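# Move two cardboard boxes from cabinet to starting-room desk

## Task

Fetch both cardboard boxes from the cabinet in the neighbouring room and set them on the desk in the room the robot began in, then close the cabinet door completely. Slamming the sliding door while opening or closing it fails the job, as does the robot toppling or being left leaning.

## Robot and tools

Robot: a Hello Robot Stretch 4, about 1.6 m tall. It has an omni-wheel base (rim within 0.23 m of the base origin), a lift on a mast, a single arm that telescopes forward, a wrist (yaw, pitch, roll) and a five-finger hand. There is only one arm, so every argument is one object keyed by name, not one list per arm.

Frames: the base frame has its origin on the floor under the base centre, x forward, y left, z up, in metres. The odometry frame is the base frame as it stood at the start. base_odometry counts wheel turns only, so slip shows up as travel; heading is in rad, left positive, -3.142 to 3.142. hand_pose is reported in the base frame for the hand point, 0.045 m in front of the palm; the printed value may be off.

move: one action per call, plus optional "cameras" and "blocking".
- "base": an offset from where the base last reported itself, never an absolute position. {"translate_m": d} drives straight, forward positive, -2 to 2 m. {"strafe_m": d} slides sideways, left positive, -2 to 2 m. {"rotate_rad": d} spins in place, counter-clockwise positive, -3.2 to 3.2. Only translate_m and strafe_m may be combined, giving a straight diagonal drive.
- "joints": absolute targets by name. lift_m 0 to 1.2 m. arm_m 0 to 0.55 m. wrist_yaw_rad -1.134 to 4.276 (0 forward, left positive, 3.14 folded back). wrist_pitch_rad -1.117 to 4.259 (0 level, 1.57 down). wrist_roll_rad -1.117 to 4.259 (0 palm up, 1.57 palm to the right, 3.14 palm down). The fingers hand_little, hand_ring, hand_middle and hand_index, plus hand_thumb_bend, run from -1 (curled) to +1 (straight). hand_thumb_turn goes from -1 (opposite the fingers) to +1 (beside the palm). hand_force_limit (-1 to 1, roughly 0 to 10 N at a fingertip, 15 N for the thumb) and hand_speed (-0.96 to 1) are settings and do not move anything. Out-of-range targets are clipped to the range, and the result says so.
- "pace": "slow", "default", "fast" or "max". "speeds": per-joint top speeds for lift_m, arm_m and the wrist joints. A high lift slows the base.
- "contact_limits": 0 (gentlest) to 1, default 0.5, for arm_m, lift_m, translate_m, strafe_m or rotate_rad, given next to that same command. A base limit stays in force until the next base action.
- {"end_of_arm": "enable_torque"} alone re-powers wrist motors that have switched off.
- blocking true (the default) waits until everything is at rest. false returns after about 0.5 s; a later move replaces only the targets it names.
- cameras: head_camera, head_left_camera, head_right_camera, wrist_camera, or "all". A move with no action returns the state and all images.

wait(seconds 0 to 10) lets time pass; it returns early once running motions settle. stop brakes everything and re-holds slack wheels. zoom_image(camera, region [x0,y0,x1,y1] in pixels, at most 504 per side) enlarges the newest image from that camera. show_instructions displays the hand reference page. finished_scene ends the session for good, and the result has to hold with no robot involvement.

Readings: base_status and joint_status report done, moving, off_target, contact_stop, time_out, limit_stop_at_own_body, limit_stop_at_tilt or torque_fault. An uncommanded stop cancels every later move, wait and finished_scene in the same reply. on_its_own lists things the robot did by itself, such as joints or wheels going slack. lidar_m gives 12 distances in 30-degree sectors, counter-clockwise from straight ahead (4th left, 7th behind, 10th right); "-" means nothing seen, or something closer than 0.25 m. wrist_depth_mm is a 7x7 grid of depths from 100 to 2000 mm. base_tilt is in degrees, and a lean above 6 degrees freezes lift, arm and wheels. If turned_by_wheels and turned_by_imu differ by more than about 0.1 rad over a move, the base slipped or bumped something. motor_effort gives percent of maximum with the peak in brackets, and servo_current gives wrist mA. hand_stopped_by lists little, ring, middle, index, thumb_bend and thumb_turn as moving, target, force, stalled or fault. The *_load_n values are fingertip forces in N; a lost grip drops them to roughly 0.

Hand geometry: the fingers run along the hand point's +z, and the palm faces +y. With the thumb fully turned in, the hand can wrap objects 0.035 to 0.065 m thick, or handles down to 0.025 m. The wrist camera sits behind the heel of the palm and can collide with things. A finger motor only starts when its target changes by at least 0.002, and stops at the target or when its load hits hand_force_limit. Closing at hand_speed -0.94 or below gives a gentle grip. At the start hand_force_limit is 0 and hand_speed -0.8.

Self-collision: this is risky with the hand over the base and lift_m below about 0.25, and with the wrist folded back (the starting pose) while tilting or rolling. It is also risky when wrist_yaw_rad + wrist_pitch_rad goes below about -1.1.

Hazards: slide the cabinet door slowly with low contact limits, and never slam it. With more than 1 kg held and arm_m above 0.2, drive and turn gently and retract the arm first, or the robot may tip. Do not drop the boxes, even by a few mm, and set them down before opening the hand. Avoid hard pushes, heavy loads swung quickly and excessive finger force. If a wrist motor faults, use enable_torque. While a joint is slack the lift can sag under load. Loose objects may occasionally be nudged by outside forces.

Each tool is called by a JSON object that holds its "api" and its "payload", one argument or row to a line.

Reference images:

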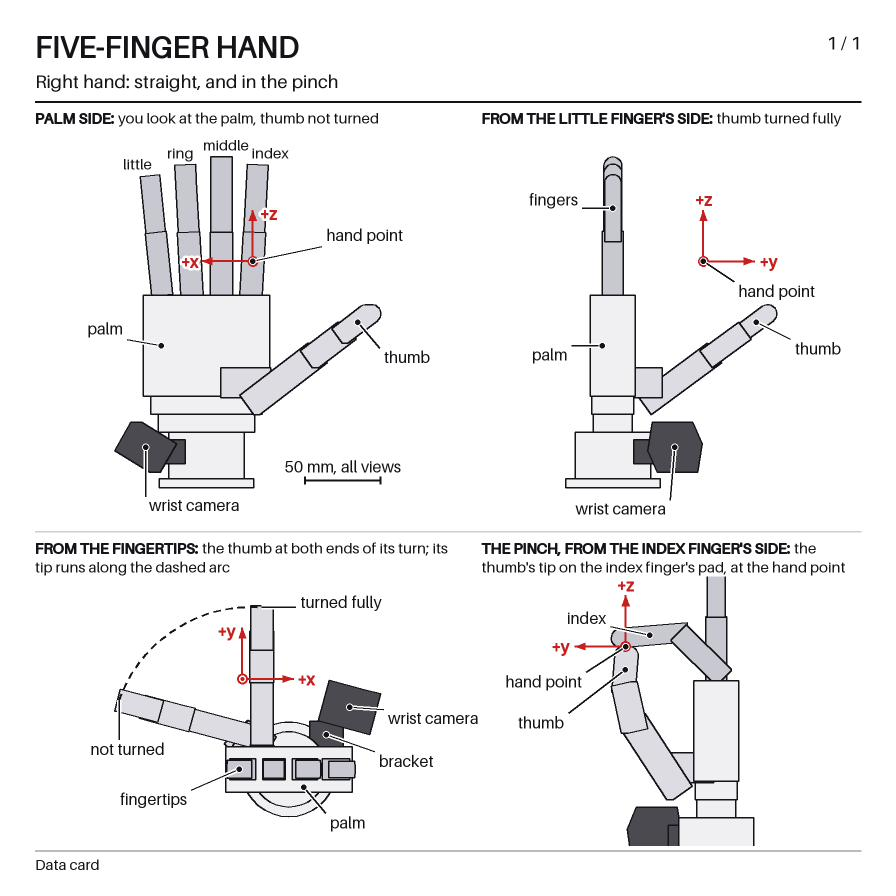

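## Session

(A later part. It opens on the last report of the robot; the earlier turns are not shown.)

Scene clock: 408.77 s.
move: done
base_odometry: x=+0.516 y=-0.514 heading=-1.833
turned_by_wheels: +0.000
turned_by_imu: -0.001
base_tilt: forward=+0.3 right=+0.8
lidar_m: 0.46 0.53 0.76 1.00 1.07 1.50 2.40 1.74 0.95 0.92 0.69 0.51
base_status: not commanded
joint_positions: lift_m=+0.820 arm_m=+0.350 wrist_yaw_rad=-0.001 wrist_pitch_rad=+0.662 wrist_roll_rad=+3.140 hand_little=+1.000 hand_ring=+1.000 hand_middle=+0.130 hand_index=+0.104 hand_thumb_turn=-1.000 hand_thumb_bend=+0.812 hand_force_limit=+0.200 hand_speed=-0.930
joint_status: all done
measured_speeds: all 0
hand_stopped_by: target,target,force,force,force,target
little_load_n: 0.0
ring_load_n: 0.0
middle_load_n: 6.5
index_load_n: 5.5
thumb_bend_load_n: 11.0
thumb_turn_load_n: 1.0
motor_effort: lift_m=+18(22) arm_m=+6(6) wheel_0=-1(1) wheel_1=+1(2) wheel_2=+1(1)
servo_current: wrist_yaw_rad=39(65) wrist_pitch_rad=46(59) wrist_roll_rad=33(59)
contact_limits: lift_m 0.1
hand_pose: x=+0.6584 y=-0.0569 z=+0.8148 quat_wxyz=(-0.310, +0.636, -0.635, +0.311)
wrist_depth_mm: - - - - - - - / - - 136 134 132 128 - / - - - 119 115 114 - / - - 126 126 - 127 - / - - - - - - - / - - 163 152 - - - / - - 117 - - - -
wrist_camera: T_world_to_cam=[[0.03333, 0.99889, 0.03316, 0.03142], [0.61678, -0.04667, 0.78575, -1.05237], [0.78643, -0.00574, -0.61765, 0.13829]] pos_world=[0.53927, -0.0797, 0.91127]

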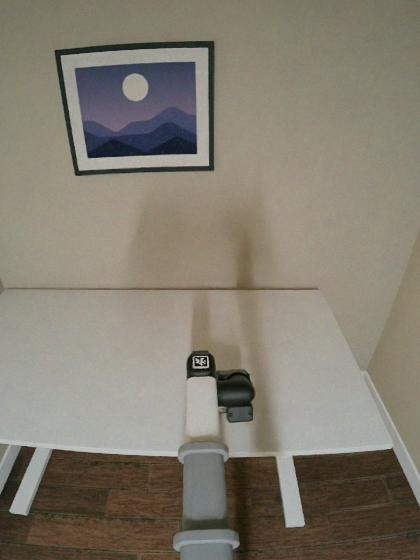

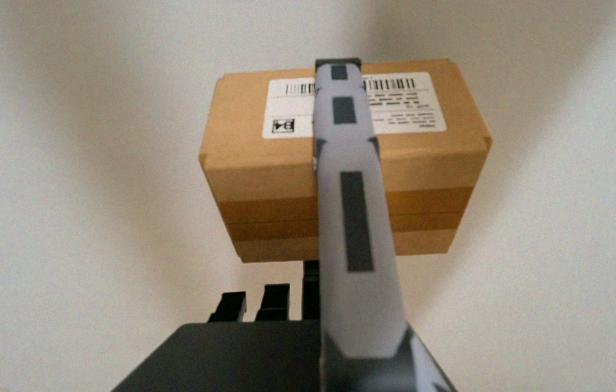

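{"api": "move", "payload": {
  "joints": {"lift_m": 0.79},
  "speeds": {"lift_m": 0.04},
  "contact_limits": {"lift_m": 0.0},
  "cameras": ["wrist_camera"]
}}

{"api": "move", "payload": {
  "joints": {"lift_m": 0.775},
  "speeds": {"lift_m": 0.04},
  "contact_limits": {"lift_m": 0.0},
  "cameras": ["wrist_camera"]
}}

Scene clock: 410.70 s.
move: contact_stop
base_odometry: x=+0.516 y=-0.514 heading=-1.833
turned_by_wheels: +0.000
turned_by_imu: -0.001
base_tilt: forward=+0.3 right=+0.8
lidar_m: 0.48 0.53 0.76 1.01 1.07 1.48 2.40 1.74 0.93 0.91 0.67 0.51
base_status: not commanded
joint_positions: lift_m=+0.796 arm_m=+0.350 wrist_yaw_rad=-0.001 wrist_pitch_rad=+0.658 wrist_roll_rad=+3.141 hand_little=+1.000 hand_ring=+1.000 hand_middle=+0.130 hand_index=+0.104 hand_thumb_turn=-1.000 hand_thumb_bend=+0.813 hand_force_limit=+0.200 hand_speed=-0.930
joint_status: lift_m contact_stop (moved -0.024 of -0.030)
measured_speeds: all 0
hand_stopped_by: target,target,force,force,force,target
little_load_n: 0.0
ring_load_n: 0.0
middle_load_n: 5.5
index_load_n: 5.5
thumb_bend_load_n: 10.5
thumb_turn_load_n: 0.5
on_its_own: lift_m is slack since a contact_stop (your +0.790 is given up)
motor_effort: lift_m=+20(20) arm_m=+5(6) wheel_0=+1(1) wheel_1=+1(2) wheel_2=-1(1)
servo_current: wrist_yaw_rad=33(72) wrist_pitch_rad=39(52) wrist_roll_rad=39(59)
contact_limits: lift_m 0
hand_pose: x=+0.6591 y=-0.0568 z=+0.7915 quat_wxyz=(-0.311, +0.635, -0.635, +0.312)
wrist_depth_mm: - - - - - - - / - - - 134 132 128 - / - - 126 120 117 116 - / - - 119 120 - - - / - - - 145 - - - / - - 163 152 - - - / - - 116 - - - -
wrist_camera: T_world_to_cam=[[0.03394, 0.99884, 0.03423, 0.03092], [0.61385, -0.04786, 0.78797, -1.03442], [0.78869, -0.00574, -0.61476, 0.11964]] pos_world=[0.53958, -0.07971, 0.88758]

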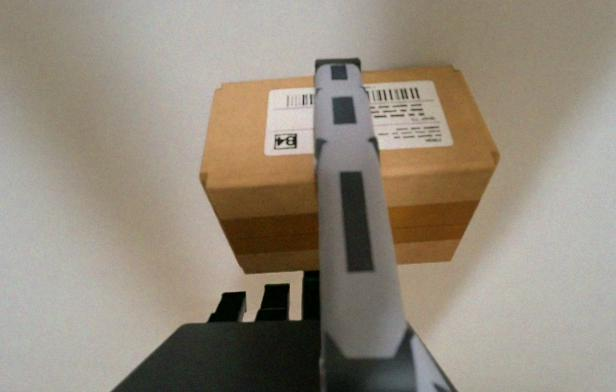

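not run: a stop that you did not command came earlier in this reply.

{"api": "move", "payload": {
  "joints": {"hand_index": 0.4, "hand_middle": 0.4, "hand_speed": -0.9},
  "cameras": ["wrist_camera"]
}}

Scene clock: 412.53 s.
move: done
base_odometry: x=+0.516 y=-0.514 heading=-1.833
turned_by_wheels: +0.000
turned_by_imu: +0.000
base_tilt: forward=+0.2 right=+0.8
lidar_m: 0.50 0.53 0.74 0.99 1.06 1.51 2.40 1.75 0.94 0.92 0.68 0.51
base_status: not commanded
joint_positions: lift_m=+0.798 arm_m=+0.350 wrist_yaw_rad=-0.001 wrist_pitch_rad=+0.660 wrist_roll_rad=+3.141 hand_little=+1.000 hand_ring=+1.000 hand_middle=+0.399 hand_index=+0.400 hand_thumb_turn=-1.000 hand_thumb_bend=+0.809 hand_force_limit=+0.200 hand_speed=-0.900
joint_status: all done
measured_speeds: all 0
hand_stopped_by: target,target,target,target,force,target
little_load_n: 0.0
ring_load_n: 0.0
middle_load_n: -2.5
index_load_n: 0.0
thumb_bend_load_n: 0.0
thumb_turn_load_n: 0.0
on_its_own: lift_m is slack since a contact_stop (your +0.790 is given up)
motor_effort: lift_m=+20(20) arm_m=+5(6) wheel_0=+2(2) wheel_1=+2(2) wheel_2=-1(1)
servo_current: wrist_yaw_rad=46(52) wrist_pitch_rad=39(59) wrist_roll_rad=39(52)
contact_limits: lift_m 0
hand_pose: x=+0.6588 y=-0.0568 z=+0.7926 quat_wxyz=(-0.311, +0.635, -0.635, +0.311)
wrist_depth_mm: - - - - - - - / - - - - 136 - - / - - 131 125 122 119 - / - - 118 118 - 116 - / - - - 150 - - - / - - 163 160 - - - / - - 117 - - - -
wrist_camera: T_world_to_cam=[[0.034, 0.99884, 0.03418, 0.03089], [0.61503, -0.04787, 0.78705, -1.03512], [0.78777, -0.00574, -0.61595, 0.122]] pos_world=[0.53948, -0.07971, 0.88878]

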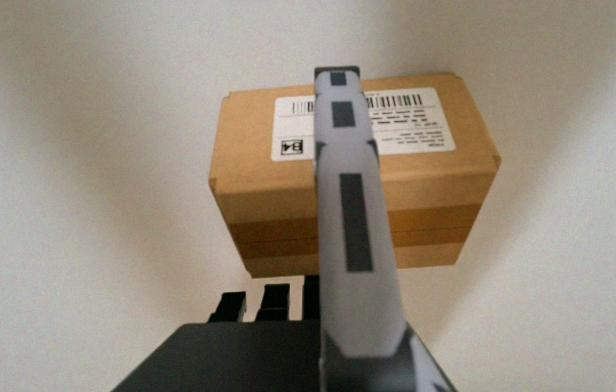

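{"api": "move", "payload": {
  "joints": {"hand_thumb_bend": 1.0, "lift_m": 0.803},
  "speeds": {"lift_m": 0.02}
}}

{"api": "move", "payload": {
  "joints": {"hand_index": 0.55, "hand_middle": 0.55}
}}

{"api": "move", "payload": {
  "joints": {"lift_m": 0.83},
  "speeds": {"lift_m": 0.05},
  "cameras": ["wrist_camera"]
}}

Scene clock: 414.87 s.
move: done
base_odometry: x=+0.516 y=-0.514 heading=-1.833
turned_by_wheels: +0.000
turned_by_imu: -0.001
base_tilt: forward=+0.3 right=+0.7
lidar_m: 0.48 0.53 0.74 1.00 1.06 1.47 2.40 1.76 0.93 0.90 0.67 0.48
base_status: not commanded
joint_positions: lift_m=+0.803 arm_m=+0.350 wrist_yaw_rad=-0.001 wrist_pitch_rad=+0.661 wrist_roll_rad=+3.141 hand_little=+1.000 hand_ring=+1.000 hand_middle=+0.399 hand_index=+0.400 hand_thumb_turn=-1.000 hand_thumb_bend=+1.000 hand_force_limit=+0.200 hand_speed=-0.900
joint_status: all done
measured_speeds: all 0
hand_stopped_by: target,target,target,target,target,target
little_load_n: 0.0
ring_load_n: 0.0
middle_load_n: 0.0
index_load_n: 0.0
thumb_bend_load_n: 0.0
thumb_turn_load_n: 0.0
motor_effort: lift_m=+24(27) arm_m=+5(6) wheel_0=+1(2) wheel_1=+2(2) wheel_2=-1(1)
servo_current: wrist_yaw_rad=33(65) wrist_pitch_rad=52(59) wrist_roll_rad=46(52)
hand_pose: x=+0.6586 y=-0.0568 z=+0.7975 quat_wxyz=(-0.310, +0.635, -0.635, +0.311)
wrist_depth_mm: - - - - - - - / - - - - 140 - - / - - 130 128 123 121 - / - - 121 122 - 125 - / - - - 149 - - - / - - 164 160 - - - / - - 117 - - - -
pictures: none

Scene clock: 415.90 s.
move: done
base_odometry: x=+0.516 y=-0.514 heading=-1.833
turned_by_wheels: +0.000
turned_by_imu: +0.000
base_tilt: forward=+0.4 right=+0.8
lidar_m: 0.49 0.52 0.75 0.99 1.06 1.47 2.40 1.77 0.95 0.92 0.68 0.50
base_status: not commanded
joint_positions: lift_m=+0.803 arm_m=+0.350 wrist_yaw_rad=-0.001 wrist_pitch_rad=+0.661 wrist_roll_rad=+3.141 hand_little=+1.000 hand_ring=+1.000 hand_middle=+0.550 hand_index=+0.550 hand_thumb_turn=-1.000 hand_thumb_bend=+1.000 hand_force_limit=+0.200 hand_speed=-0.900
joint_status: all done
measured_speeds: all 0
hand_stopped_by: target,target,target,target,target,target
little_load_n: 0.0
ring_load_n: 0.0
middle_load_n: 0.0
index_load_n: 0.0
thumb_bend_load_n: 0.0
thumb_turn_load_n: 0.0
motor_effort: lift_m=+24(24) arm_m=+5(6) wheel_0=+1(1) wheel_1=+2(2) wheel_2=-1(1)
servo_current: wrist_yaw_rad=33(65) wrist_pitch_rad=33(59) wrist_roll_rad=39(52)
hand_pose: x=+0.6586 y=-0.0568 z=+0.7975 quat_wxyz=(-0.310, +0.635, -0.635, +0.311)
wrist_depth_mm: - - - - - - - / - - - - 140 - - / - - 130 128 123 121 - / - - 122 122 - 125 - / - - - 150 - - - / - - 163 165 - - - / - - 117 - - - -
pictures: none

Scene clock: 416.90 s.
move: done
base_odometry: x=+0.516 y=-0.514 heading=-1.833
turned_by_wheels: +0.000
turned_by_imu: +0.000
base_tilt: forward=+0.4 right=+0.8
lidar_m: 0.48 0.54 0.77 1.01 1.04 1.49 2.40 1.74 0.94 0.91 0.68 0.51
base_status: not commanded
joint_positions: lift_m=+0.830 arm_m=+0.350 wrist_yaw_rad=-0.001 wrist_pitch_rad=+0.661 wrist_roll_rad=+3.141 hand_little=+1.000 hand_ring=+1.000 hand_middle=+0.550 hand_index=+0.550 hand_thumb_turn=-1.000 hand_thumb_bend=+1.000 hand_force_limit=+0.200 hand_speed=-0.900
joint_status: all done
measured_speeds: all 0
hand_stopped_by: target,target,target,target,target,target
little_load_n: 0.0
ring_load_n: 0.0
middle_load_n: 0.0
index_load_n: 0.0
thumb_bend_load_n: 0.0
thumb_turn_load_n: 0.0
motor_effort: lift_m=+24(27) arm_m=+5(6) wheel_0=+1(1) wheel_1=+2(2) wheel_2=-1(1)
servo_current: wrist_yaw_rad=39(65) wrist_pitch_rad=39(52) wrist_roll_rad=46(52)
hand_pose: x=+0.6585 y=-0.0568 z=+0.8245 quat_wxyz=(-0.310, +0.635, -0.635, +0.311)
wrist_depth_mm: - - - - - - - / - - 150 151 141 - - / - - - 140 - - - / - - - 165 - - - / - - - - - - - / - - 164 166 - - - / - - 117 - - - -
wrist_camera: T_world_to_cam=[[0.03404, 0.99884, 0.03413, 0.02982], [0.6161, -0.04787, 0.78621, -1.06004], [0.78693, -0.00573, -0.61702, 0.14323]] pos_world=[0.53937, -0.07971, 0.92077]

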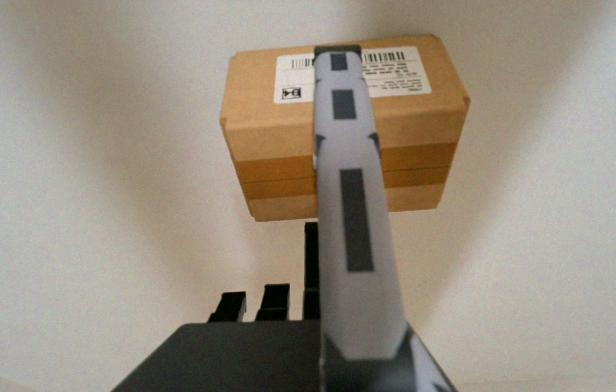

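{"api": "move", "payload": {
  "joints": {"lift_m": 0.95}
}}

{"api": "move", "payload": {
  "joints": {"arm_m": 0.05},
  "cameras": ["head_camera", "wrist_camera"]
}}

{"api": "move", "payload": {
  "base": {"translate_m": -0.3}
}}

{"api": "move", "payload": {
  "base": {"translate_m": -0.85, "strafe_m": -0.4},
  "joints": {"lift_m": 0.45},
  "cameras": ["head_camera"]
}}

Scene clock: 418.97 s.
move: done
base_odometry: x=+0.516 y=-0.514 heading=-1.833
turned_by_wheels: +0.000
turned_by_imu: -0.001
base_tilt: forward=+0.3 right=+0.7
lidar_m: 0.48 0.53 0.76 1.00 1.06 1.49 2.40 1.76 0.96 0.92 0.67 0.52
base_status: not commanded
joint_positions: lift_m=+0.950 arm_m=+0.350 wrist_yaw_rad=-0.001 wrist_pitch_rad=+0.661 wrist_roll_rad=+3.141 hand_little=+1.000 hand_ring=+1.000 hand_middle=+0.550 hand_index=+0.550 hand_thumb_turn=-1.000 hand_thumb_bend=+1.000 hand_force_limit=+0.200 hand_speed=-0.900
joint_status: all done
measured_speeds: all 0
hand_stopped_by: target,target,target,target,target,target
little_load_n: 0.0
ring_load_n: 0.0
middle_load_n: 0.0
index_load_n: 0.0
thumb_bend_load_n: 0.0
thumb_turn_load_n: 0.0
motor_effort: lift_m=+24(29) arm_m=+5(6) wheel_0=+1(1) wheel_1=+1(2) wheel_2=-1(1)
servo_current: wrist_yaw_rad=52(65) wrist_pitch_rad=33(52) wrist_roll_rad=52(52)
hand_pose: x=+0.6585 y=-0.0568 z=+0.9445 quat_wxyz=(-0.310, +0.635, -0.635, +0.311)
wrist_depth_mm: - - - 231 227 - - / - - - - - - - / - - - - - - - / - - - - - - - / - - - - - - - / - - 164 165 - - - / - - 116 - - - -
pictures: none

Scene clock: 420.97 s.
move: done
base_odometry: x=+0.516 y=-0.514 heading=-1.833
turned_by_wheels: +0.000
turned_by_imu: -0.001
base_tilt: forward=+0.3 right=+0.7
lidar_m: 0.48 0.52 0.76 0.99 1.07 1.48 2.39 1.76 0.95 0.91 0.66 0.50
base_status: not commanded
joint_positions: lift_m=+0.950 arm_m=+0.050 wrist_yaw_rad=-0.001 wrist_pitch_rad=+0.661 wrist_roll_rad=+3.141 hand_little=+1.000 hand_ring=+1.000 hand_middle=+0.550 hand_index=+0.550 hand_thumb_turn=-1.000 hand_thumb_bend=+1.000 hand_force_limit=+0.200 hand_speed=-0.900
joint_status: all done
measured_speeds: all 0
hand_stopped_by: target,target,target,target,target,target
little_load_n: 0.0
ring_load_n: 0.0
middle_load_n: 0.0
index_load_n: 0.0
thumb_bend_load_n: 0.0
thumb_turn_load_n: 0.0
motor_effort: lift_m=+24(24) arm_m=-6(7) wheel_0=+1(1) wheel_1=+1(2) wheel_2=-1(1)
servo_current: wrist_yaw_rad=46(59) wrist_pitch_rad=39(65) wrist_roll_rad=33(59)
hand_pose: x=+0.3587 y=-0.0568 z=+0.9445 quat_wxyz=(-0.310, +0.635, -0.635, +0.311)
wrist_depth_mm: 1042 1060 1060 1060 1098 1118 1098 / 1182 1229 1160 1229 - 1229 1229 / 1281 1308 - - - - - / - - - - - - - / - - - - - - - / - - 164 166 - - - / - - 117 - - - -
wrist_camera: T_world_to_cam=[[0.03405, 0.99884, 0.03413, 0.03593], [0.61621, -0.04787, 0.78612, -0.96969], [0.78684, -0.00573, -0.61713, 0.45339]] pos_world=[0.23957, -0.07971, 1.04087]

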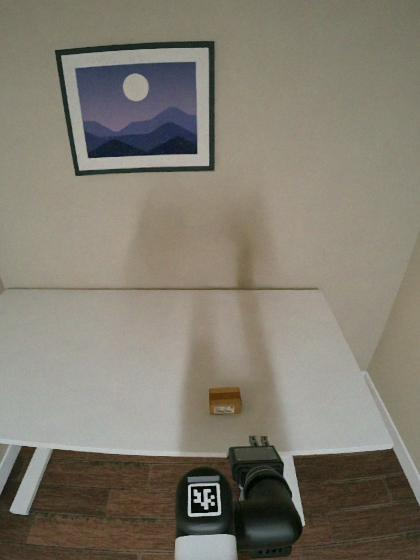

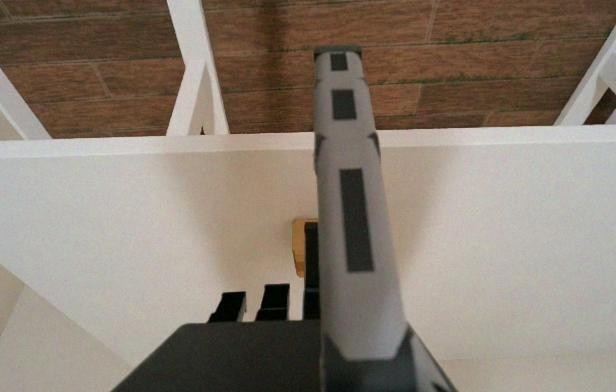

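Scene clock: 423.43 s.
move: done
base_odometry: x=+0.594 y=-0.225 heading=-1.833
turned_by_wheels: +0.000
turned_by_imu: -0.003
base_tilt: forward=+0.3 right=+0.7
lidar_m: 0.78 0.82 1.04 1.01 1.07 1.49 2.10 1.50 0.94 0.90 0.95 0.80
base_status: done
joint_positions: lift_m=+0.950 arm_m=+0.050 wrist_yaw_rad=-0.001 wrist_pitch_rad=+0.661 wrist_roll_rad=+3.141 hand_little=+1.000 hand_ring=+1.000 hand_middle=+0.550 hand_index=+0.550 hand_thumb_turn=-1.000 hand_thumb_bend=+1.000 hand_force_limit=+0.200 hand_speed=-0.900
joint_status: not commanded
measured_speeds: all 0
hand_stopped_by: target,target,target,target,target,target
little_load_n: 0.0
ring_load_n: 0.0
middle_load_n: 0.0
index_load_n: 0.0
thumb_bend_load_n: 0.0
thumb_turn_load_n: 0.0
motor_effort: lift_m=+24(24) arm_m=-5(6) wheel_0=+0(8) wheel_1=-1(6) wheel_2=-2(10)
servo_current: wrist_yaw_rad=33(72) wrist_pitch_rad=46(52) wrist_roll_rad=33(59)
hand_pose: x=+0.3587 y=-0.0568 z=+0.9445 quat_wxyz=(-0.310, +0.635, -0.635, +0.311)
wrist_depth_mm: 1060 1042 1060 1098 1098 1118 1118 / 1182 1205 1229 1229 - 1255 1229 / 1336 1397 1430 1430 - 1464 1397 / 1499 1576 1618 1661 - 1661 1576 / - - - - - - - / - - 163 165 - - - / - - 117 - - - -
pictures: none

Scene clock: 427.93 s.
move: done
base_odometry: x=+0.428 y=+0.700 heading=-1.833
turned_by_wheels: +0.000
turned_by_imu: -0.005
base_tilt: forward=+0.3 right=+0.8
lidar_m: 1.61 1.72 1.49 1.43 1.50 1.31 1.26 0.77 0.63 3.25 0.61 0.74
base_status: done
joint_positions: lift_m=+0.450 arm_m=+0.050 wrist_yaw_rad=-0.001 wrist_pitch_rad=+0.661 wrist_roll_rad=+3.141 hand_little=+1.000 hand_ring=+1.000 hand_middle=+0.550 hand_index=+0.550 hand_thumb_turn=-1.000 hand_thumb_bend=+1.000 hand_force_limit=+0.200 hand_speed=-0.900
joint_status: all done
measured_speeds: all 0
hand_stopped_by: target,target,target,target,target,target
little_load_n: 0.0
ring_load_n: 0.0
middle_load_n: 0.0
index_load_n: 0.0
thumb_bend_load_n: 0.0
thumb_turn_load_n: 0.0
motor_effort: lift_m=+19(22) arm_m=-5(6) wheel_0=-1(5) wheel_1=+0(9) wheel_2=-2(11)
servo_current: wrist_yaw_rad=39(65) wrist_pitch_rad=52(65) wrist_roll_rad=46(65)
hand_pose: x=+0.3587 y=-0.0568 z=+0.4449 quat_wxyz=(-0.310, +0.635, -0.635, +0.311)
wrist_depth_mm: 544 549 554 559 564 569 564 / 609 621 634 634 - 647 647 / 654 715 732 732 - 750 759 / 654 842 854 866 - 904 904 / 654 960 1042 991 - 1098 1098 / 654 976 1205 166 - - 1464 / 640 831 117 - - - -

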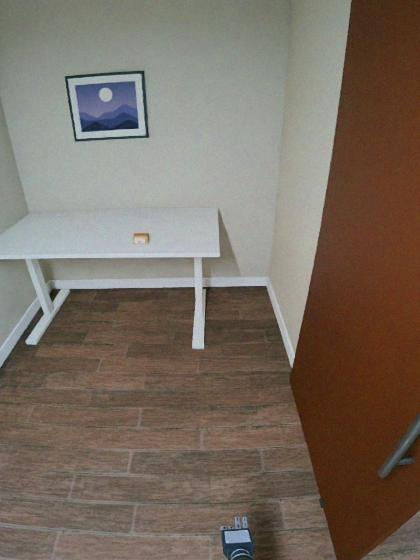

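{"api": "move", "payload": {
  "base": {"rotate_rad": -1.548},
  "cameras": ["head_camera", "head_left_camera", "head_right_camera"]
}}

Scene clock: 430.53 s.
move: done
base_odometry: x=+0.428 y=+0.700 heading=+2.902
turned_by_wheels: -1.548
turned_by_imu: -1.568
base_tilt: forward=+0.3 right=+0.8
lidar_m: 3.27 0.61 0.76 1.62 1.73 1.48 1.42 1.53 1.28 1.26 0.76 0.63
base_status: done
joint_positions: lift_m=+0.450 arm_m=+0.050 wrist_yaw_rad=-0.001 wrist_pitch_rad=+0.661 wrist_roll_rad=+3.141 hand_little=+1.000 hand_ring=+1.000 hand_middle=+0.550 hand_index=+0.550 hand_thumb_turn=-1.000 hand_thumb_bend=+1.000 hand_force_limit=+0.200 hand_speed=-0.900
joint_status: not commanded
measured_speeds: all 0
hand_stopped_by: target,target,target,target,target,target
little_load_n: 0.0
ring_load_n: 0.0
middle_load_n: 0.0
index_load_n: 0.0
thumb_bend_load_n: 0.0
thumb_turn_load_n: 0.0
motor_effort: lift_m=+19(19) arm_m=-6(6) wheel_0=+1(10) wheel_1=+1(8) wheel_2=+2(10)
servo_current: wrist_yaw_rad=26(52) wrist_pitch_rad=46(59) wrist_roll_rad=39(65)
hand_pose: x=+0.3587 y=-0.0568 z=+0.4449 quat_wxyz=(-0.310, +0.635, -0.635, +0.311)
wrist_depth_mm: 549 554 559 559 564 564 554 / 580 615 627 634 - 647 654 / 492 707 732 741 - 750 759 / - 820 854 866 - 878 891 / - 1025 1060 1025 - 1098 1098 / - 1308 1205 166 - - 1464 / - 1708 116 - - - -

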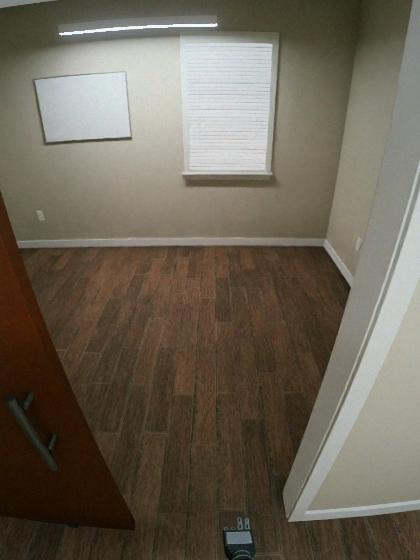

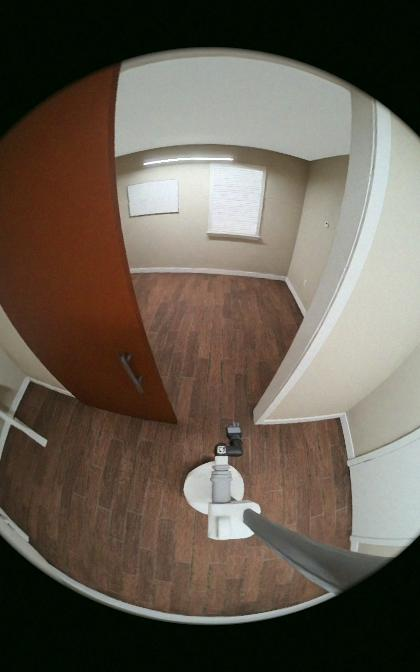

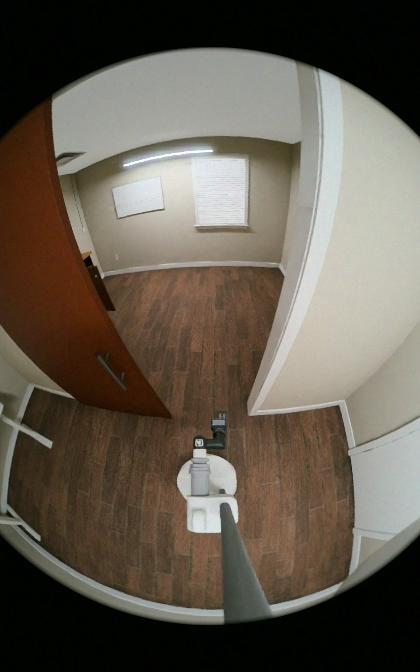

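{"api": "move", "payload": {
  "base": {"translate_m": 0.45},
  "contact_limits": {"translate_m": 0.1}
}}

{"api": "move", "payload": {
  "base": {"translate_m": 0.25},
  "contact_limits": {"translate_m": 0.1},
  "cameras": ["head_left_camera", "head_right_camera"]
}}

Scene clock: 433.93 s.
move: done
base_odometry: x=-0.009 y=+0.807 heading=+2.902
turned_by_wheels: +0.000
turned_by_imu: -0.002
base_tilt: forward=+0.3 right=+0.8
lidar_m: 2.81 1.91 0.31 0.32 1.71 1.94 1.88 1.75 1.33 0.36 0.35 1.97
base_status: done
joint_positions: lift_m=+0.450 arm_m=+0.050 wrist_yaw_rad=-0.001 wrist_pitch_rad=+0.661 wrist_roll_rad=+3.141 hand_little=+1.000 hand_ring=+1.000 hand_middle=+0.550 hand_index=+0.550 hand_thumb_turn=-1.000 hand_thumb_bend=+1.000 hand_force_limit=+0.200 hand_speed=-0.900
joint_status: not commanded
measured_speeds: all 0
hand_stopped_by: target,target,target,target,target,target
little_load_n: 0.0
ring_load_n: 0.0
middle_load_n: -0.5
index_load_n: 0.0
thumb_bend_load_n: 0.0
thumb_turn_load_n: 0.0
motor_effort: lift_m=+19(19) arm_m=-6(6) wheel_0=+1(7) wheel_1=+0(6) wheel_2=+1(11)
servo_current: wrist_yaw_rad=13(59) wrist_pitch_rad=39(65) wrist_roll_rad=46(52)
contact_limits: translate_m 0.1
hand_pose: x=+0.3587 y=-0.0568 z=+0.4449 quat_wxyz=(-0.310, +0.635, -0.635, +0.311)
wrist_depth_mm: 549 554 559 559 564 564 574 / 621 634 634 634 - 640 654 / 707 715 715 741 - 750 759 / 842 831 866 854 - 878 891 / 1025 1060 1042 1008 - 1118 1118 / 1336 1336 1229 166 - - 1464 / 1618 1708 116 - - - -
pictures: none

Scene clock: 436.23 s.
move: done
base_odometry: x=-0.252 y=+0.866 heading=+2.902
turned_by_wheels: +0.000
turned_by_imu: -0.002
base_tilt: forward=+0.3 right=+0.8
lidar_m: 2.56 2.49 1.75 0.50 0.33 2.19 2.12 1.79 0.35 0.33 1.40 1.97
base_status: done
joint_positions: lift_m=+0.450 arm_m=+0.050 wrist_yaw_rad=-0.001 wrist_pitch_rad=+0.661 wrist_roll_rad=+3.141 hand_little=+1.000 hand_ring=+1.000 hand_middle=+0.550 hand_index=+0.550 hand_thumb_turn=-1.000 hand_thumb_bend=+1.000 hand_force_limit=+0.200 hand_speed=-0.900
joint_status: not commanded
measured_speeds: all 0
hand_stopped_by: target,target,target,target,target,target
little_load_n: 0.0
ring_load_n: 0.0
middle_load_n: 0.0
index_load_n: 0.0
thumb_bend_load_n: 0.0
thumb_turn_load_n: 0.0
motor_effort: lift_m=+19(19) arm_m=-5(6) wheel_0=-1(6) wheel_1=+1(5) wheel_2=+0(10)
servo_current: wrist_yaw_rad=39(59) wrist_pitch_rad=39(65) wrist_roll_rad=39(59)
contact_limits: translate_m 0.1
hand_pose: x=+0.3587 y=-0.0568 z=+0.4449 quat_wxyz=(-0.310, +0.635, -0.635, +0.311)
wrist_depth_mm: 549 549 554 554 564 564 569 / 621 621 627 634 - 640 654 / 715 715 723 732 - 750 750 / 842 842 854 866 - 891 891 / 1025 1042 1060 991 - 1098 1098 / 1336 1308 1229 165 - - 1464 / 1708 1708 117 - - - -

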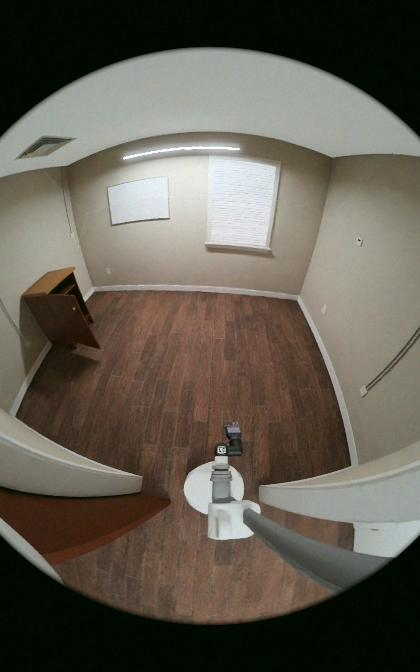

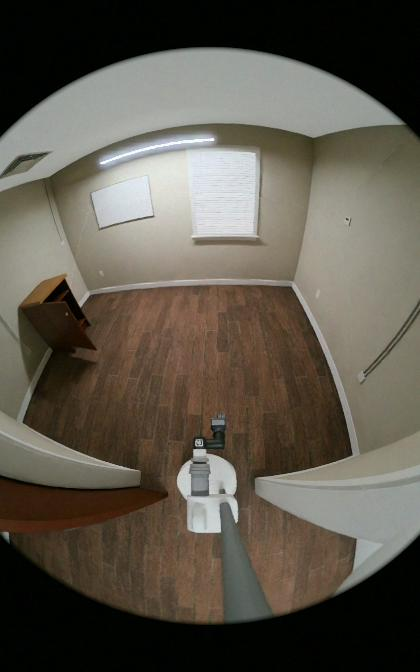

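{"api": "move", "payload": {
  "base": {"translate_m": 0.7},
  "contact_limits": {"translate_m": 0.1},
  "joints": {"lift_m": 0.28, "hand_index": 0.5, "hand_middle": 0.5}
}}

{"api": "move", "payload": {
  "base": {"rotate_rad": 1.494}
}}

{"api": "move", "payload": {
  "base": {"translate_m": 0.75, "strafe_m": -0.591},
  "cameras": ["head_camera", "wrist_camera"]
}}

Scene clock: 442.37 s.
move: done
base_odometry: x=-0.932 y=+1.032 heading=+2.902
turned_by_wheels: +0.000
turned_by_imu: -0.002
base_tilt: forward=+0.3 right=+0.8
lidar_m: 1.86 2.02 1.38 2.32 0.94 0.85 2.85 0.78 1.02 1.35 1.44 1.91
base_status: done
joint_positions: lift_m=+0.280 arm_m=+0.050 wrist_yaw_rad=-0.001 wrist_pitch_rad=+0.661 wrist_roll_rad=+3.141 hand_little=+1.000 hand_ring=+1.000 hand_middle=+0.500 hand_index=+0.500 hand_thumb_turn=-1.000 hand_thumb_bend=+1.000 hand_force_limit=+0.200 hand_speed=-0.900
joint_status: all done
measured_speeds: all 0
hand_stopped_by: target,target,target,target,target,target
little_load_n: 0.0
ring_load_n: 0.0
middle_load_n: 0.0
index_load_n: 0.0
thumb_bend_load_n: 0.0
thumb_turn_load_n: 0.0
motor_effort: lift_m=+19(20) arm_m=-5(6) wheel_0=-1(9) wheel_1=-1(6) wheel_2=+2(11)
servo_current: wrist_yaw_rad=46(72) wrist_pitch_rad=52(52) wrist_roll_rad=33(59)
contact_limits: translate_m 0.1
hand_pose: x=+0.3587 y=-0.0568 z=+0.2748 quat_wxyz=(-0.310, +0.635, -0.635, +0.311)
wrist_depth_mm: 375 377 382 384 387 389 392 / 424 427 433 433 430 442 442 / 488 496 496 500 - 512 517 / 574 569 585 597 - 609 615 / 691 707 707 691 - 759 759 / 878 891 820 160 - - 991 / 1229 1160 117 - - - 1308
pictures: none

Scene clock: 444.50 s.
move: done
base_odometry: x=-0.932 y=+1.032 heading=-1.887
turned_by_wheels: +1.494
turned_by_imu: +1.513
base_tilt: forward=+0.3 right=+0.8
lidar_m: 1.66 1.02 0.85 2.83 0.79 0.94 1.35 1.38 1.88 1.86 1.95 1.36
base_status: done
joint_positions: lift_m=+0.280 arm_m=+0.050 wrist_yaw_rad=-0.001 wrist_pitch_rad=+0.661 wrist_roll_rad=+3.141 hand_little=+1.000 hand_ring=+1.000 hand_middle=+0.500 hand_index=+0.500 hand_thumb_turn=-1.000 hand_thumb_bend=+1.000 hand_force_limit=+0.200 hand_speed=-0.900
joint_status: not commanded
measured_speeds: all 0
hand_stopped_by: target,target,target,target,target,target
little_load_n: 0.0
ring_load_n: 0.0
middle_load_n: 0.0
index_load_n: -0.5
thumb_bend_load_n: 0.0
thumb_turn_load_n: 0.0
motor_effort: lift_m=+19(19) arm_m=-6(6) wheel_0=-2(8) wheel_1=-1(8) wheel_2=-1(8)
servo_current: wrist_yaw_rad=26(65) wrist_pitch_rad=52(59) wrist_roll_rad=46(59)
hand_pose: x=+0.3587 y=-0.0567 z=+0.2748 quat_wxyz=(-0.310, +0.635, -0.635, +0.311)
wrist_depth_mm: 375 379 382 384 387 387 389 / 424 427 430 436 427 439 445 / 484 492 496 504 - 512 517 / 580 580 585 597 - 609 615 / 699 707 723 691 - 759 759 / 891 891 842 160 - - 976 / 1229 1182 117 - - - 1229
pictures: none

Scene clock: 449.10 s.
move: done
base_odometry: x=-1.727 y=+0.503 heading=-1.887
turned_by_wheels: +0.000
turned_by_imu: -0.003
base_tilt: forward=+0.3 right=+0.7
lidar_m: 0.65 0.58 1.37 1.26 1.47 1.81 2.08 1.93 1.36 1.27 1.33 1.06
base_status: done
joint_positions: lift_m=+0.280 arm_m=+0.050 wrist_yaw_rad=-0.001 wrist_pitch_rad=+0.661 wrist_roll_rad=+3.141 hand_little=+1.000 hand_ring=+1.000 hand_middle=+0.500 hand_index=+0.500 hand_thumb_turn=-1.000 hand_thumb_bend=+1.000 hand_force_limit=+0.200 hand_speed=-0.900
joint_status: not commanded
measured_speeds: all 0
hand_stopped_by: target,target,target,target,target,target
little_load_n: 0.0
ring_load_n: 0.0
middle_load_n: 0.0
index_load_n: 0.0
thumb_bend_load_n: 0.0
thumb_turn_load_n: 0.0
motor_effort: lift_m=+19(19) arm_m=-5(6) wheel_0=-1(10) wheel_1=-1(6) wheel_2=+2(9)
servo_current: wrist_yaw_rad=52(59) wrist_pitch_rad=46(59) wrist_roll_rad=39(72)
hand_pose: x=+0.3587 y=-0.0567 z=+0.2748 quat_wxyz=(-0.310, +0.635, -0.635, +0.311)
wrist_depth_mm: 377 377 382 384 387 389 392 / 424 427 433 436 433 442 445 / 488 492 500 504 - 512 517 / 574 585 591 591 - 609 615 / 691 715 723 691 - 723 397 / 904 904 842 160 - 459 375 / 1229 1160 117 - - - 373
wrist_camera: T_world_to_cam=[[0.03369, 0.99885, 0.03415, 0.05886], [0.6163, -0.04766, 0.78607, -0.44321], [0.78679, -0.00543, -0.61719, 0.04016]] pos_world=[0.23957, -0.0797, 0.37117]

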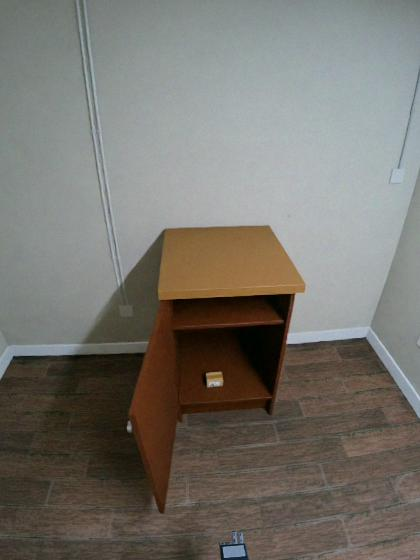

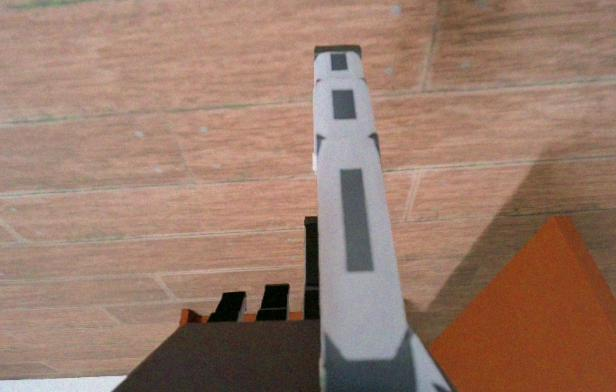

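{"api": "zoom_image", "payload": {
  "camera": "head_camera",
  "region": [100, 280, 320, 520]
}}

Scaled by 2.100 from the camera's image (finer frame: 1200x1600).

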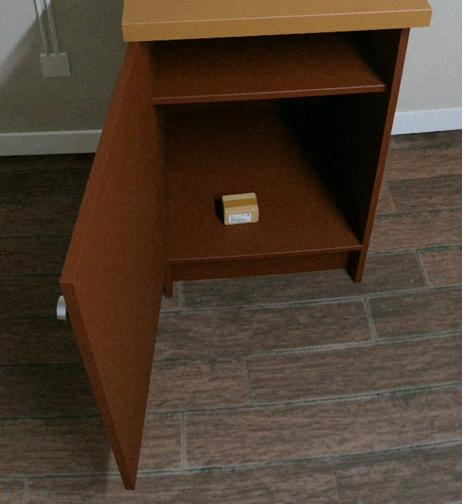

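{"api": "move", "payload": {
  "base": {"translate_m": 0.3},
  "contact_limits": {"translate_m": 0.1}
}}

{"api": "move", "payload": {
  "base": {"translate_m": 0.165},
  "pace": "slow",
  "contact_limits": {"translate_m": 0.1},
  "cameras": ["head_camera", "head_left_camera", "wrist_camera"]
}}

Scene clock: 452.50 s.
move: done
base_odometry: x=-1.821 y=+0.218 heading=-1.887
turned_by_wheels: +0.000
turned_by_imu: -0.001
base_tilt: forward=+0.4 right=+0.7
lidar_m: 0.55 0.28 1.38 1.31 1.35 1.93 2.37 1.89 1.34 1.28 1.31 0.77
base_status: done
joint_positions: lift_m=+0.280 arm_m=+0.050 wrist_yaw_rad=-0.001 wrist_pitch_rad=+0.661 wrist_roll_rad=+3.141 hand_little=+1.000 hand_ring=+1.000 hand_middle=+0.500 hand_index=+0.500 hand_thumb_turn=-1.000 hand_thumb_bend=+1.000 hand_force_limit=+0.200 hand_speed=-0.900
joint_status: not commanded
measured_speeds: all 0
hand_stopped_by: target,target,target,target,target,target
little_load_n: 0.0
ring_load_n: 0.0
middle_load_n: 0.0
index_load_n: 0.0
thumb_bend_load_n: 0.0
thumb_turn_load_n: 0.0
motor_effort: lift_m=+19(19) arm_m=-5(6) wheel_0=-1(8) wheel_1=+0(6) wheel_2=+2(13)
servo_current: wrist_yaw_rad=46(65) wrist_pitch_rad=46(59) wrist_roll_rad=52(59)
contact_limits: translate_m 0.1
hand_pose: x=+0.3587 y=-0.0567 z=+0.2748 quat_wxyz=(-0.310, +0.635, -0.635, +0.311)
wrist_depth_mm: 377 379 382 382 387 389 389 / 424 427 433 433 427 439 445 / 484 488 496 508 - 508 500 / 580 580 591 591 - 609 343 / 699 683 691 676 - 415 342 / 891 654 654 160 - 418 338 / 1078 574 117 - - - 338
pictures: none

Scene clock: 455.43 s.
move: done
base_odometry: x=-1.872 y=+0.061 heading=-1.887
turned_by_wheels: +0.000
turned_by_imu: +0.000
base_tilt: forward=+0.4 right=+0.8
lidar_m: 0.54 0.31 0.26 1.30 1.35 2.06 2.53 1.87 1.33 1.27 1.31 0.62
base_status: done
joint_positions: lift_m=+0.280 arm_m=+0.050 wrist_yaw_rad=-0.001 wrist_pitch_rad=+0.661 wrist_roll_rad=+3.141 hand_little=+1.000 hand_ring=+1.000 hand_middle=+0.500 hand_index=+0.500 hand_thumb_turn=-1.000 hand_thumb_bend=+1.000 hand_force_limit=+0.200 hand_speed=-0.900
joint_status: not commanded
measured_speeds: all 0
hand_stopped_by: target,target,target,target,target,target
little_load_n: 0.0
ring_load_n: 0.0
middle_load_n: 0.0
index_load_n: 0.0
thumb_bend_load_n: 0.0
thumb_turn_load_n: 0.0
motor_effort: lift_m=+19(19) arm_m=-5(6) wheel_0=+1(6) wheel_1=+2(5) wheel_2=-1(8)
servo_current: wrist_yaw_rad=52(65) wrist_pitch_rad=52(59) wrist_roll_rad=46(52)
contact_limits: translate_m 0.1
hand_pose: x=+0.3587 y=-0.0567 z=+0.2748 quat_wxyz=(-0.310, +0.635, -0.635, +0.311)
wrist_depth_mm: 377 379 379 387 387 392 392 / 424 424 433 433 427 439 442 / 488 496 492 500 - 508 512 / 574 564 564 564 - 591 340 / 661 530 530 517 - 402 336 / 480 492 455 160 - 392 329 / 433 539 117 - - - 322
wrist_camera: T_world_to_cam=[[0.03369, 0.99885, 0.03415, 0.05886], [0.6163, -0.04766, 0.78607, -0.44321], [0.78679, -0.00543, -0.61719, 0.04016]] pos_world=[0.23957, -0.0797, 0.37117]

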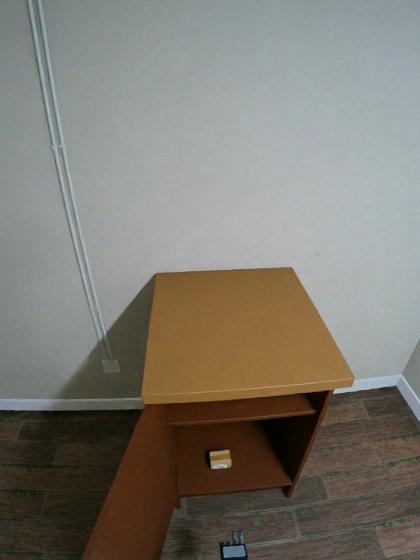

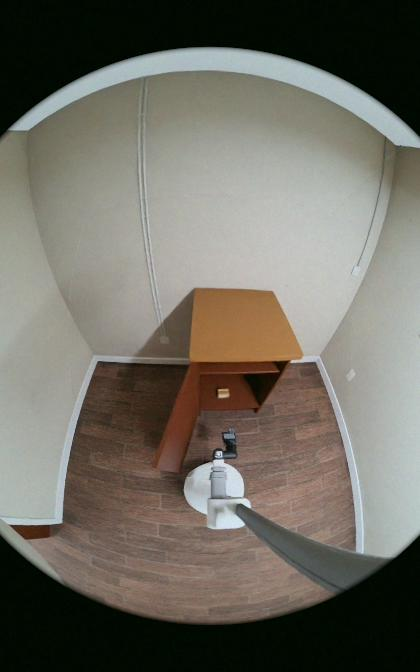

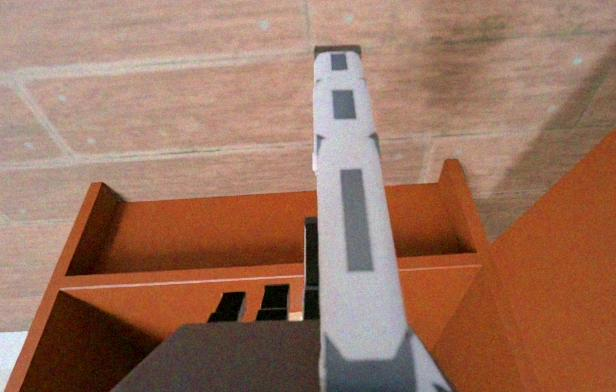

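{"api": "move", "payload": {
  "joints": {"arm_m": 0.45},
  "speeds": {"arm_m": 0.2},
  "contact_limits": {"arm_m": 0.1},
  "cameras": ["wrist_camera"]
}}

Scene clock: 458.43 s.
move: done
base_odometry: x=-1.872 y=+0.061 heading=-1.887
turned_by_wheels: +0.000
turned_by_imu: -0.001
base_tilt: forward=+0.4 right=+0.7
lidar_m: 0.53 0.30 0.26 1.31 1.35 2.06 2.53 1.86 1.32 1.25 1.31 0.62
base_status: not commanded
joint_positions: lift_m=+0.280 arm_m=+0.450 wrist_yaw_rad=-0.001 wrist_pitch_rad=+0.661 wrist_roll_rad=+3.141 hand_little=+1.000 hand_ring=+1.000 hand_middle=+0.500 hand_index=+0.500 hand_thumb_turn=-1.000 hand_thumb_bend=+1.000 hand_force_limit=+0.200 hand_speed=-0.900
joint_status: all done
measured_speeds: all 0
hand_stopped_by: target,target,target,target,target,target
little_load_n: 0.0
ring_load_n: 0.0
middle_load_n: 0.0
index_load_n: 0.0
thumb_bend_load_n: 0.0
thumb_turn_load_n: -0.5
motor_effort: lift_m=+19(19) arm_m=+5(7) wheel_0=+1(2) wheel_1=+2(2) wheel_2=-1(1)
servo_current: wrist_yaw_rad=26(59) wrist_pitch_rad=52(52) wrist_roll_rad=39(59)
contact_limits: arm_m 0.1; translate_m 0.1
hand_pose: x=+0.7585 y=-0.0567 z=+0.2748 quat_wxyz=(-0.310, +0.635, -0.635, +0.311)
wrist_depth_mm: 204 206 202 199 200 212 213 / 230 234 223 180 227 239 242 / 265 267 263 205 - 279 274 / 312 315 319 320 - 330 306 / 375 382 389 377 - 389 307 / 407 492 449 160 - 399 315 / 402 512 116 - - - 319
wrist_camera: T_world_to_cam=[[0.03369, 0.99885, 0.03415, 0.04539], [0.61635, -0.04767, 0.78603, -0.68963], [0.78675, -0.00544, -0.61724, -0.27436]] pos_world=[0.63937, -0.0797, 0.37117]

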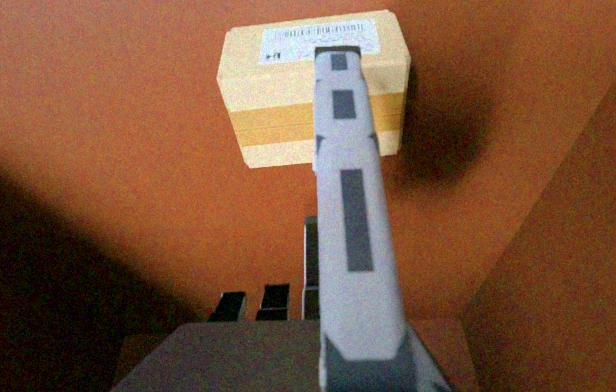

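{"api": "zoom_image", "payload": {
  "camera": "wrist_camera",
  "region": [190, 0, 440, 190]
}}

Scaled by 2.016.

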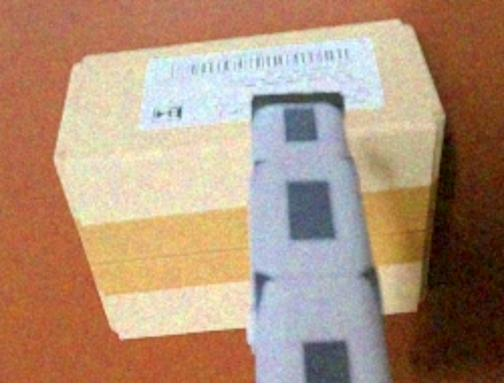

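{"api": "move", "payload": {
  "base": {"strafe_m": -0.015},
  "joints": {"arm_m": 0.458, "wrist_yaw_rad": 0.075},
  "pace": "slow",
  "cameras": ["wrist_camera"]
}}

Scene clock: 461.77 s.
move: done
base_odometry: x=-1.886 y=+0.066 heading=-1.887
turned_by_wheels: +0.000
turned_by_imu: -0.001
base_tilt: forward=+0.4 right=+0.7
lidar_m: 0.57 0.31 0.26 1.31 1.37 2.08 2.55 1.86 1.32 1.25 1.29 0.60
base_status: done
joint_positions: lift_m=+0.280 arm_m=+0.458 wrist_yaw_rad=+0.073 wrist_pitch_rad=+0.662 wrist_roll_rad=+3.141 hand_little=+1.000 hand_ring=+1.000 hand_middle=+0.500 hand_index=+0.500 hand_thumb_turn=-1.000 hand_thumb_bend=+1.000 hand_force_limit=+0.200 hand_speed=-0.900
joint_status: all done
measured_speeds: all 0
hand_stopped_by: target,target,target,target,target,target
little_load_n: -0.5
ring_load_n: 0.0
middle_load_n: -0.5
index_load_n: 0.0
thumb_bend_load_n: 0.0
thumb_turn_load_n: 0.0
motor_effort: lift_m=+19(19) arm_m=+6(7) wheel_0=+2(7) wheel_1=-1(5) wheel_2=-1(4)
servo_current: wrist_yaw_rad=39(78) wrist_pitch_rad=46(52) wrist_roll_rad=26(59)
hand_pose: x=+0.7702 y=-0.0465 z=+0.2748 quat_wxyz=(-0.321, +0.658, -0.612, +0.299)
wrist_depth_mm: 202 206 206 177 171 211 212 / 230 233 234 178 179 239 242 / 265 267 270 204 - 277 278 / 312 314 319 322 - 330 307 / 375 382 389 377 - 389 310 / 410 488 445 160 - 392 312 / 407 517 117 - - - 315
wrist_camera: T_world_to_cam=[[-0.03956, 0.99863, 0.03415, 0.09116], [0.6182, -0.00238, 0.78602, -0.69568], [0.78502, 0.05221, -0.61726, -0.27951]] pos_world=[0.6531, -0.0781, 0.37117]

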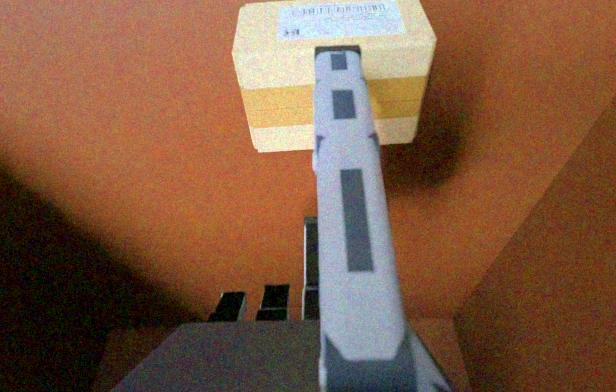

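{"api": "move", "payload": {
  "joints": {"lift_m": 0.207},
  "speeds": {"lift_m": 0.05},
  "contact_limits": {"lift_m": 0.0},
  "cameras": ["wrist_camera"]
}}

Scene clock: 464.10 s.
move: done
base_odometry: x=-1.886 y=+0.066 heading=-1.887
turned_by_wheels: +0.000
turned_by_imu: -0.001
base_tilt: forward=+0.3 right=+0.7
lidar_m: 0.56 0.32 0.26 1.32 1.37 2.08 2.54 1.84 1.32 1.25 1.30 0.61
base_status: not commanded
joint_positions: lift_m=+0.207 arm_m=+0.458 wrist_yaw_rad=+0.073 wrist_pitch_rad=+0.662 wrist_roll_rad=+3.141 hand_little=+1.000 hand_ring=+1.000 hand_middle=+0.500 hand_index=+0.500 hand_thumb_turn=-1.000 hand_thumb_bend=+1.000 hand_force_limit=+0.200 hand_speed=-0.900
joint_status: all done
measured_speeds: all 0
hand_stopped_by: target,target,target,target,target,target
little_load_n: 0.0
ring_load_n: 0.0
middle_load_n: 0.0
index_load_n: 0.0
thumb_bend_load_n: 0.0
thumb_turn_load_n: 0.0
motor_effort: lift_m=+18(21) arm_m=+6(6) wheel_0=+2(2) wheel_1=+0(1) wheel_2=-1(1)
servo_current: wrist_yaw_rad=39(72) wrist_pitch_rad=52(59) wrist_roll_rad=39(52)
contact_limits: lift_m 0
hand_pose: x=+0.7703 y=-0.0465 z=+0.2019 quat_wxyz=(-0.321, +0.658, -0.612, +0.299)
wrist_depth_mm: 130 131 135 133 134 138 138 / 147 149 147 147 145 149 158 / 169 171 167 130 - 132 179 / 200 200 202 130 - 138 212 / 242 245 245 154 - 258 263 / 307 314 286 160 - 338 310 / 389 402 117 - - - 312
wrist_camera: T_world_to_cam=[[-0.03956, 0.99863, 0.03415, 0.09365], [0.6182, -0.00238, 0.78602, -0.63838], [0.78502, 0.05221, -0.61726, -0.32451]] pos_world=[0.6531, -0.0781, 0.29827]

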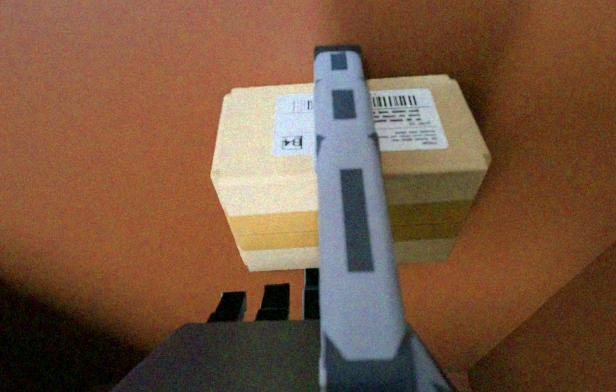

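{"api": "move", "payload": {
  "joints": {"hand_index": -0.3, "hand_middle": -0.3, "hand_thumb_bend": 0.0, "hand_force_limit": -0.3, "hand_speed": -0.93}
}}

{"api": "move", "payload": {
  "joints": {"hand_index": -0.4, "hand_middle": -0.4, "hand_thumb_bend": -0.2, "hand_force_limit": 0.2},
  "cameras": ["wrist_camera"]
}}

Scene clock: 468.60 s.
move: off_target
base_odometry: x=-1.886 y=+0.066 heading=-1.887
turned_by_wheels: +0.000
turned_by_imu: -0.002
base_tilt: forward=+0.4 right=+0.7
lidar_m: 0.56 0.33 0.26 1.32 1.39 2.08 2.55 1.84 1.33 1.25 1.32 0.61
base_status: not commanded
joint_positions: lift_m=+0.207 arm_m=+0.458 wrist_yaw_rad=+0.073 wrist_pitch_rad=+0.662 wrist_roll_rad=+3.141 hand_little=+1.000 hand_ring=+1.000 hand_middle=+0.148 hand_index=+0.128 hand_thumb_turn=-1.000 hand_thumb_bend=+0.819 hand_force_limit=-0.300 hand_speed=-0.930
joint_status: hand_middle off_target (ended at +0.148, target -0.300); hand_index off_target (ended at +0.128, target -0.300); hand_thumb_bend off_target (ended at +0.819, target +0.000); the others done
measured_speeds: all 0
hand_stopped_by: target,target,force,force,force,target
little_load_n: 0.0
ring_load_n: 0.0
middle_load_n: 3.5
index_load_n: 4.0
thumb_bend_load_n: 6.0
thumb_turn_load_n: 0.0
motor_effort: lift_m=+18(18) arm_m=+6(6) wheel_0=+2(2) wheel_1=-1(1) wheel_2=-1(1)
servo_current: wrist_yaw_rad=46(72) wrist_pitch_rad=39(59) wrist_roll_rad=39(65)
contact_limits: lift_m 0
hand_pose: x=+0.7703 y=-0.0465 z=+0.2019 quat_wxyz=(-0.321, +0.658, -0.612, +0.299)
wrist_depth_mm: 130 131 135 133 134 138 139 / 147 148 146 143 136 149 158 / 169 171 163 120 115 120 178 / 200 201 204 130 - 138 213 / 241 245 248 153 - 258 264 / 309 314 285 163 - 338 312 / 389 402 117 - - - 314
pictures: none

Scene clock: 469.63 s.
move: off_target
base_odometry: x=-1.886 y=+0.066 heading=-1.887
turned_by_wheels: +0.000
turned_by_imu: +0.000
base_tilt: forward=+0.4 right=+0.8
lidar_m: 0.54 0.32 0.26 1.32 1.38 2.07 2.55 1.84 1.33 1.26 1.29 0.61
base_status: not commanded
joint_positions: lift_m=+0.207 arm_m=+0.458 wrist_yaw_rad=+0.073 wrist_pitch_rad=+0.662 wrist_roll_rad=+3.141 hand_little=+1.000 hand_ring=+1.000 hand_middle=+0.130 hand_index=+0.104 hand_thumb_turn=-1.000 hand_thumb_bend=+0.815 hand_force_limit=+0.200 hand_speed=-0.930
joint_status: hand_middle off_target (ended at +0.130, target -0.400); hand_index off_target (ended at +0.104, target -0.400); hand_thumb_bend off_target (ended at +0.815, target -0.200); the others done
measured_speeds: all 0
hand_stopped_by: target,target,force,force,force,target
little_load_n: 0.0
ring_load_n: 0.0
middle_load_n: 5.5
index_load_n: 6.0
thumb_bend_load_n: 10.5
thumb_turn_load_n: 0.0
motor_effort: lift_m=+18(18) arm_m=+6(6) wheel_0=+2(2) wheel_1=-1(1) wheel_2=-1(1)
servo_current: wrist_yaw_rad=46(52) wrist_pitch_rad=39(52) wrist_roll_rad=46(59)
contact_limits: lift_m 0
hand_pose: x=+0.7703 y=-0.0465 z=+0.2019 quat_wxyz=(-0.321, +0.658, -0.612, +0.299)
wrist_depth_mm: 130 131 135 133 134 138 139 / 148 150 144 142 135 150 158 / 170 171 162 118 115 118 179 / 200 200 204 130 - 138 213 / 242 245 248 153 - 259 264 / 309 312 286 162 - 338 310 / 389 402 117 - - - 314
wrist_camera: T_world_to_cam=[[-0.03956, 0.99863, 0.03415, 0.09365], [0.6182, -0.00238, 0.78602, -0.63838], [0.78502, 0.05221, -0.61726, -0.32451]] pos_world=[0.6531, -0.0781, 0.29827]

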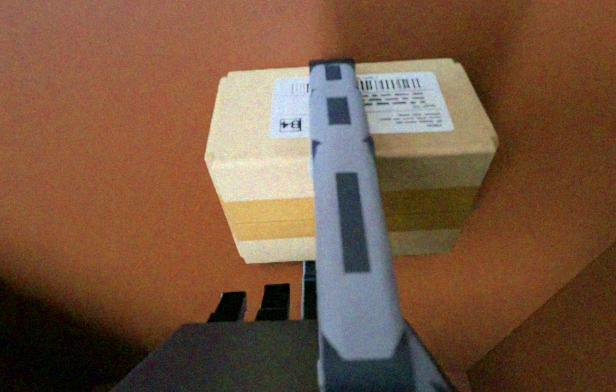

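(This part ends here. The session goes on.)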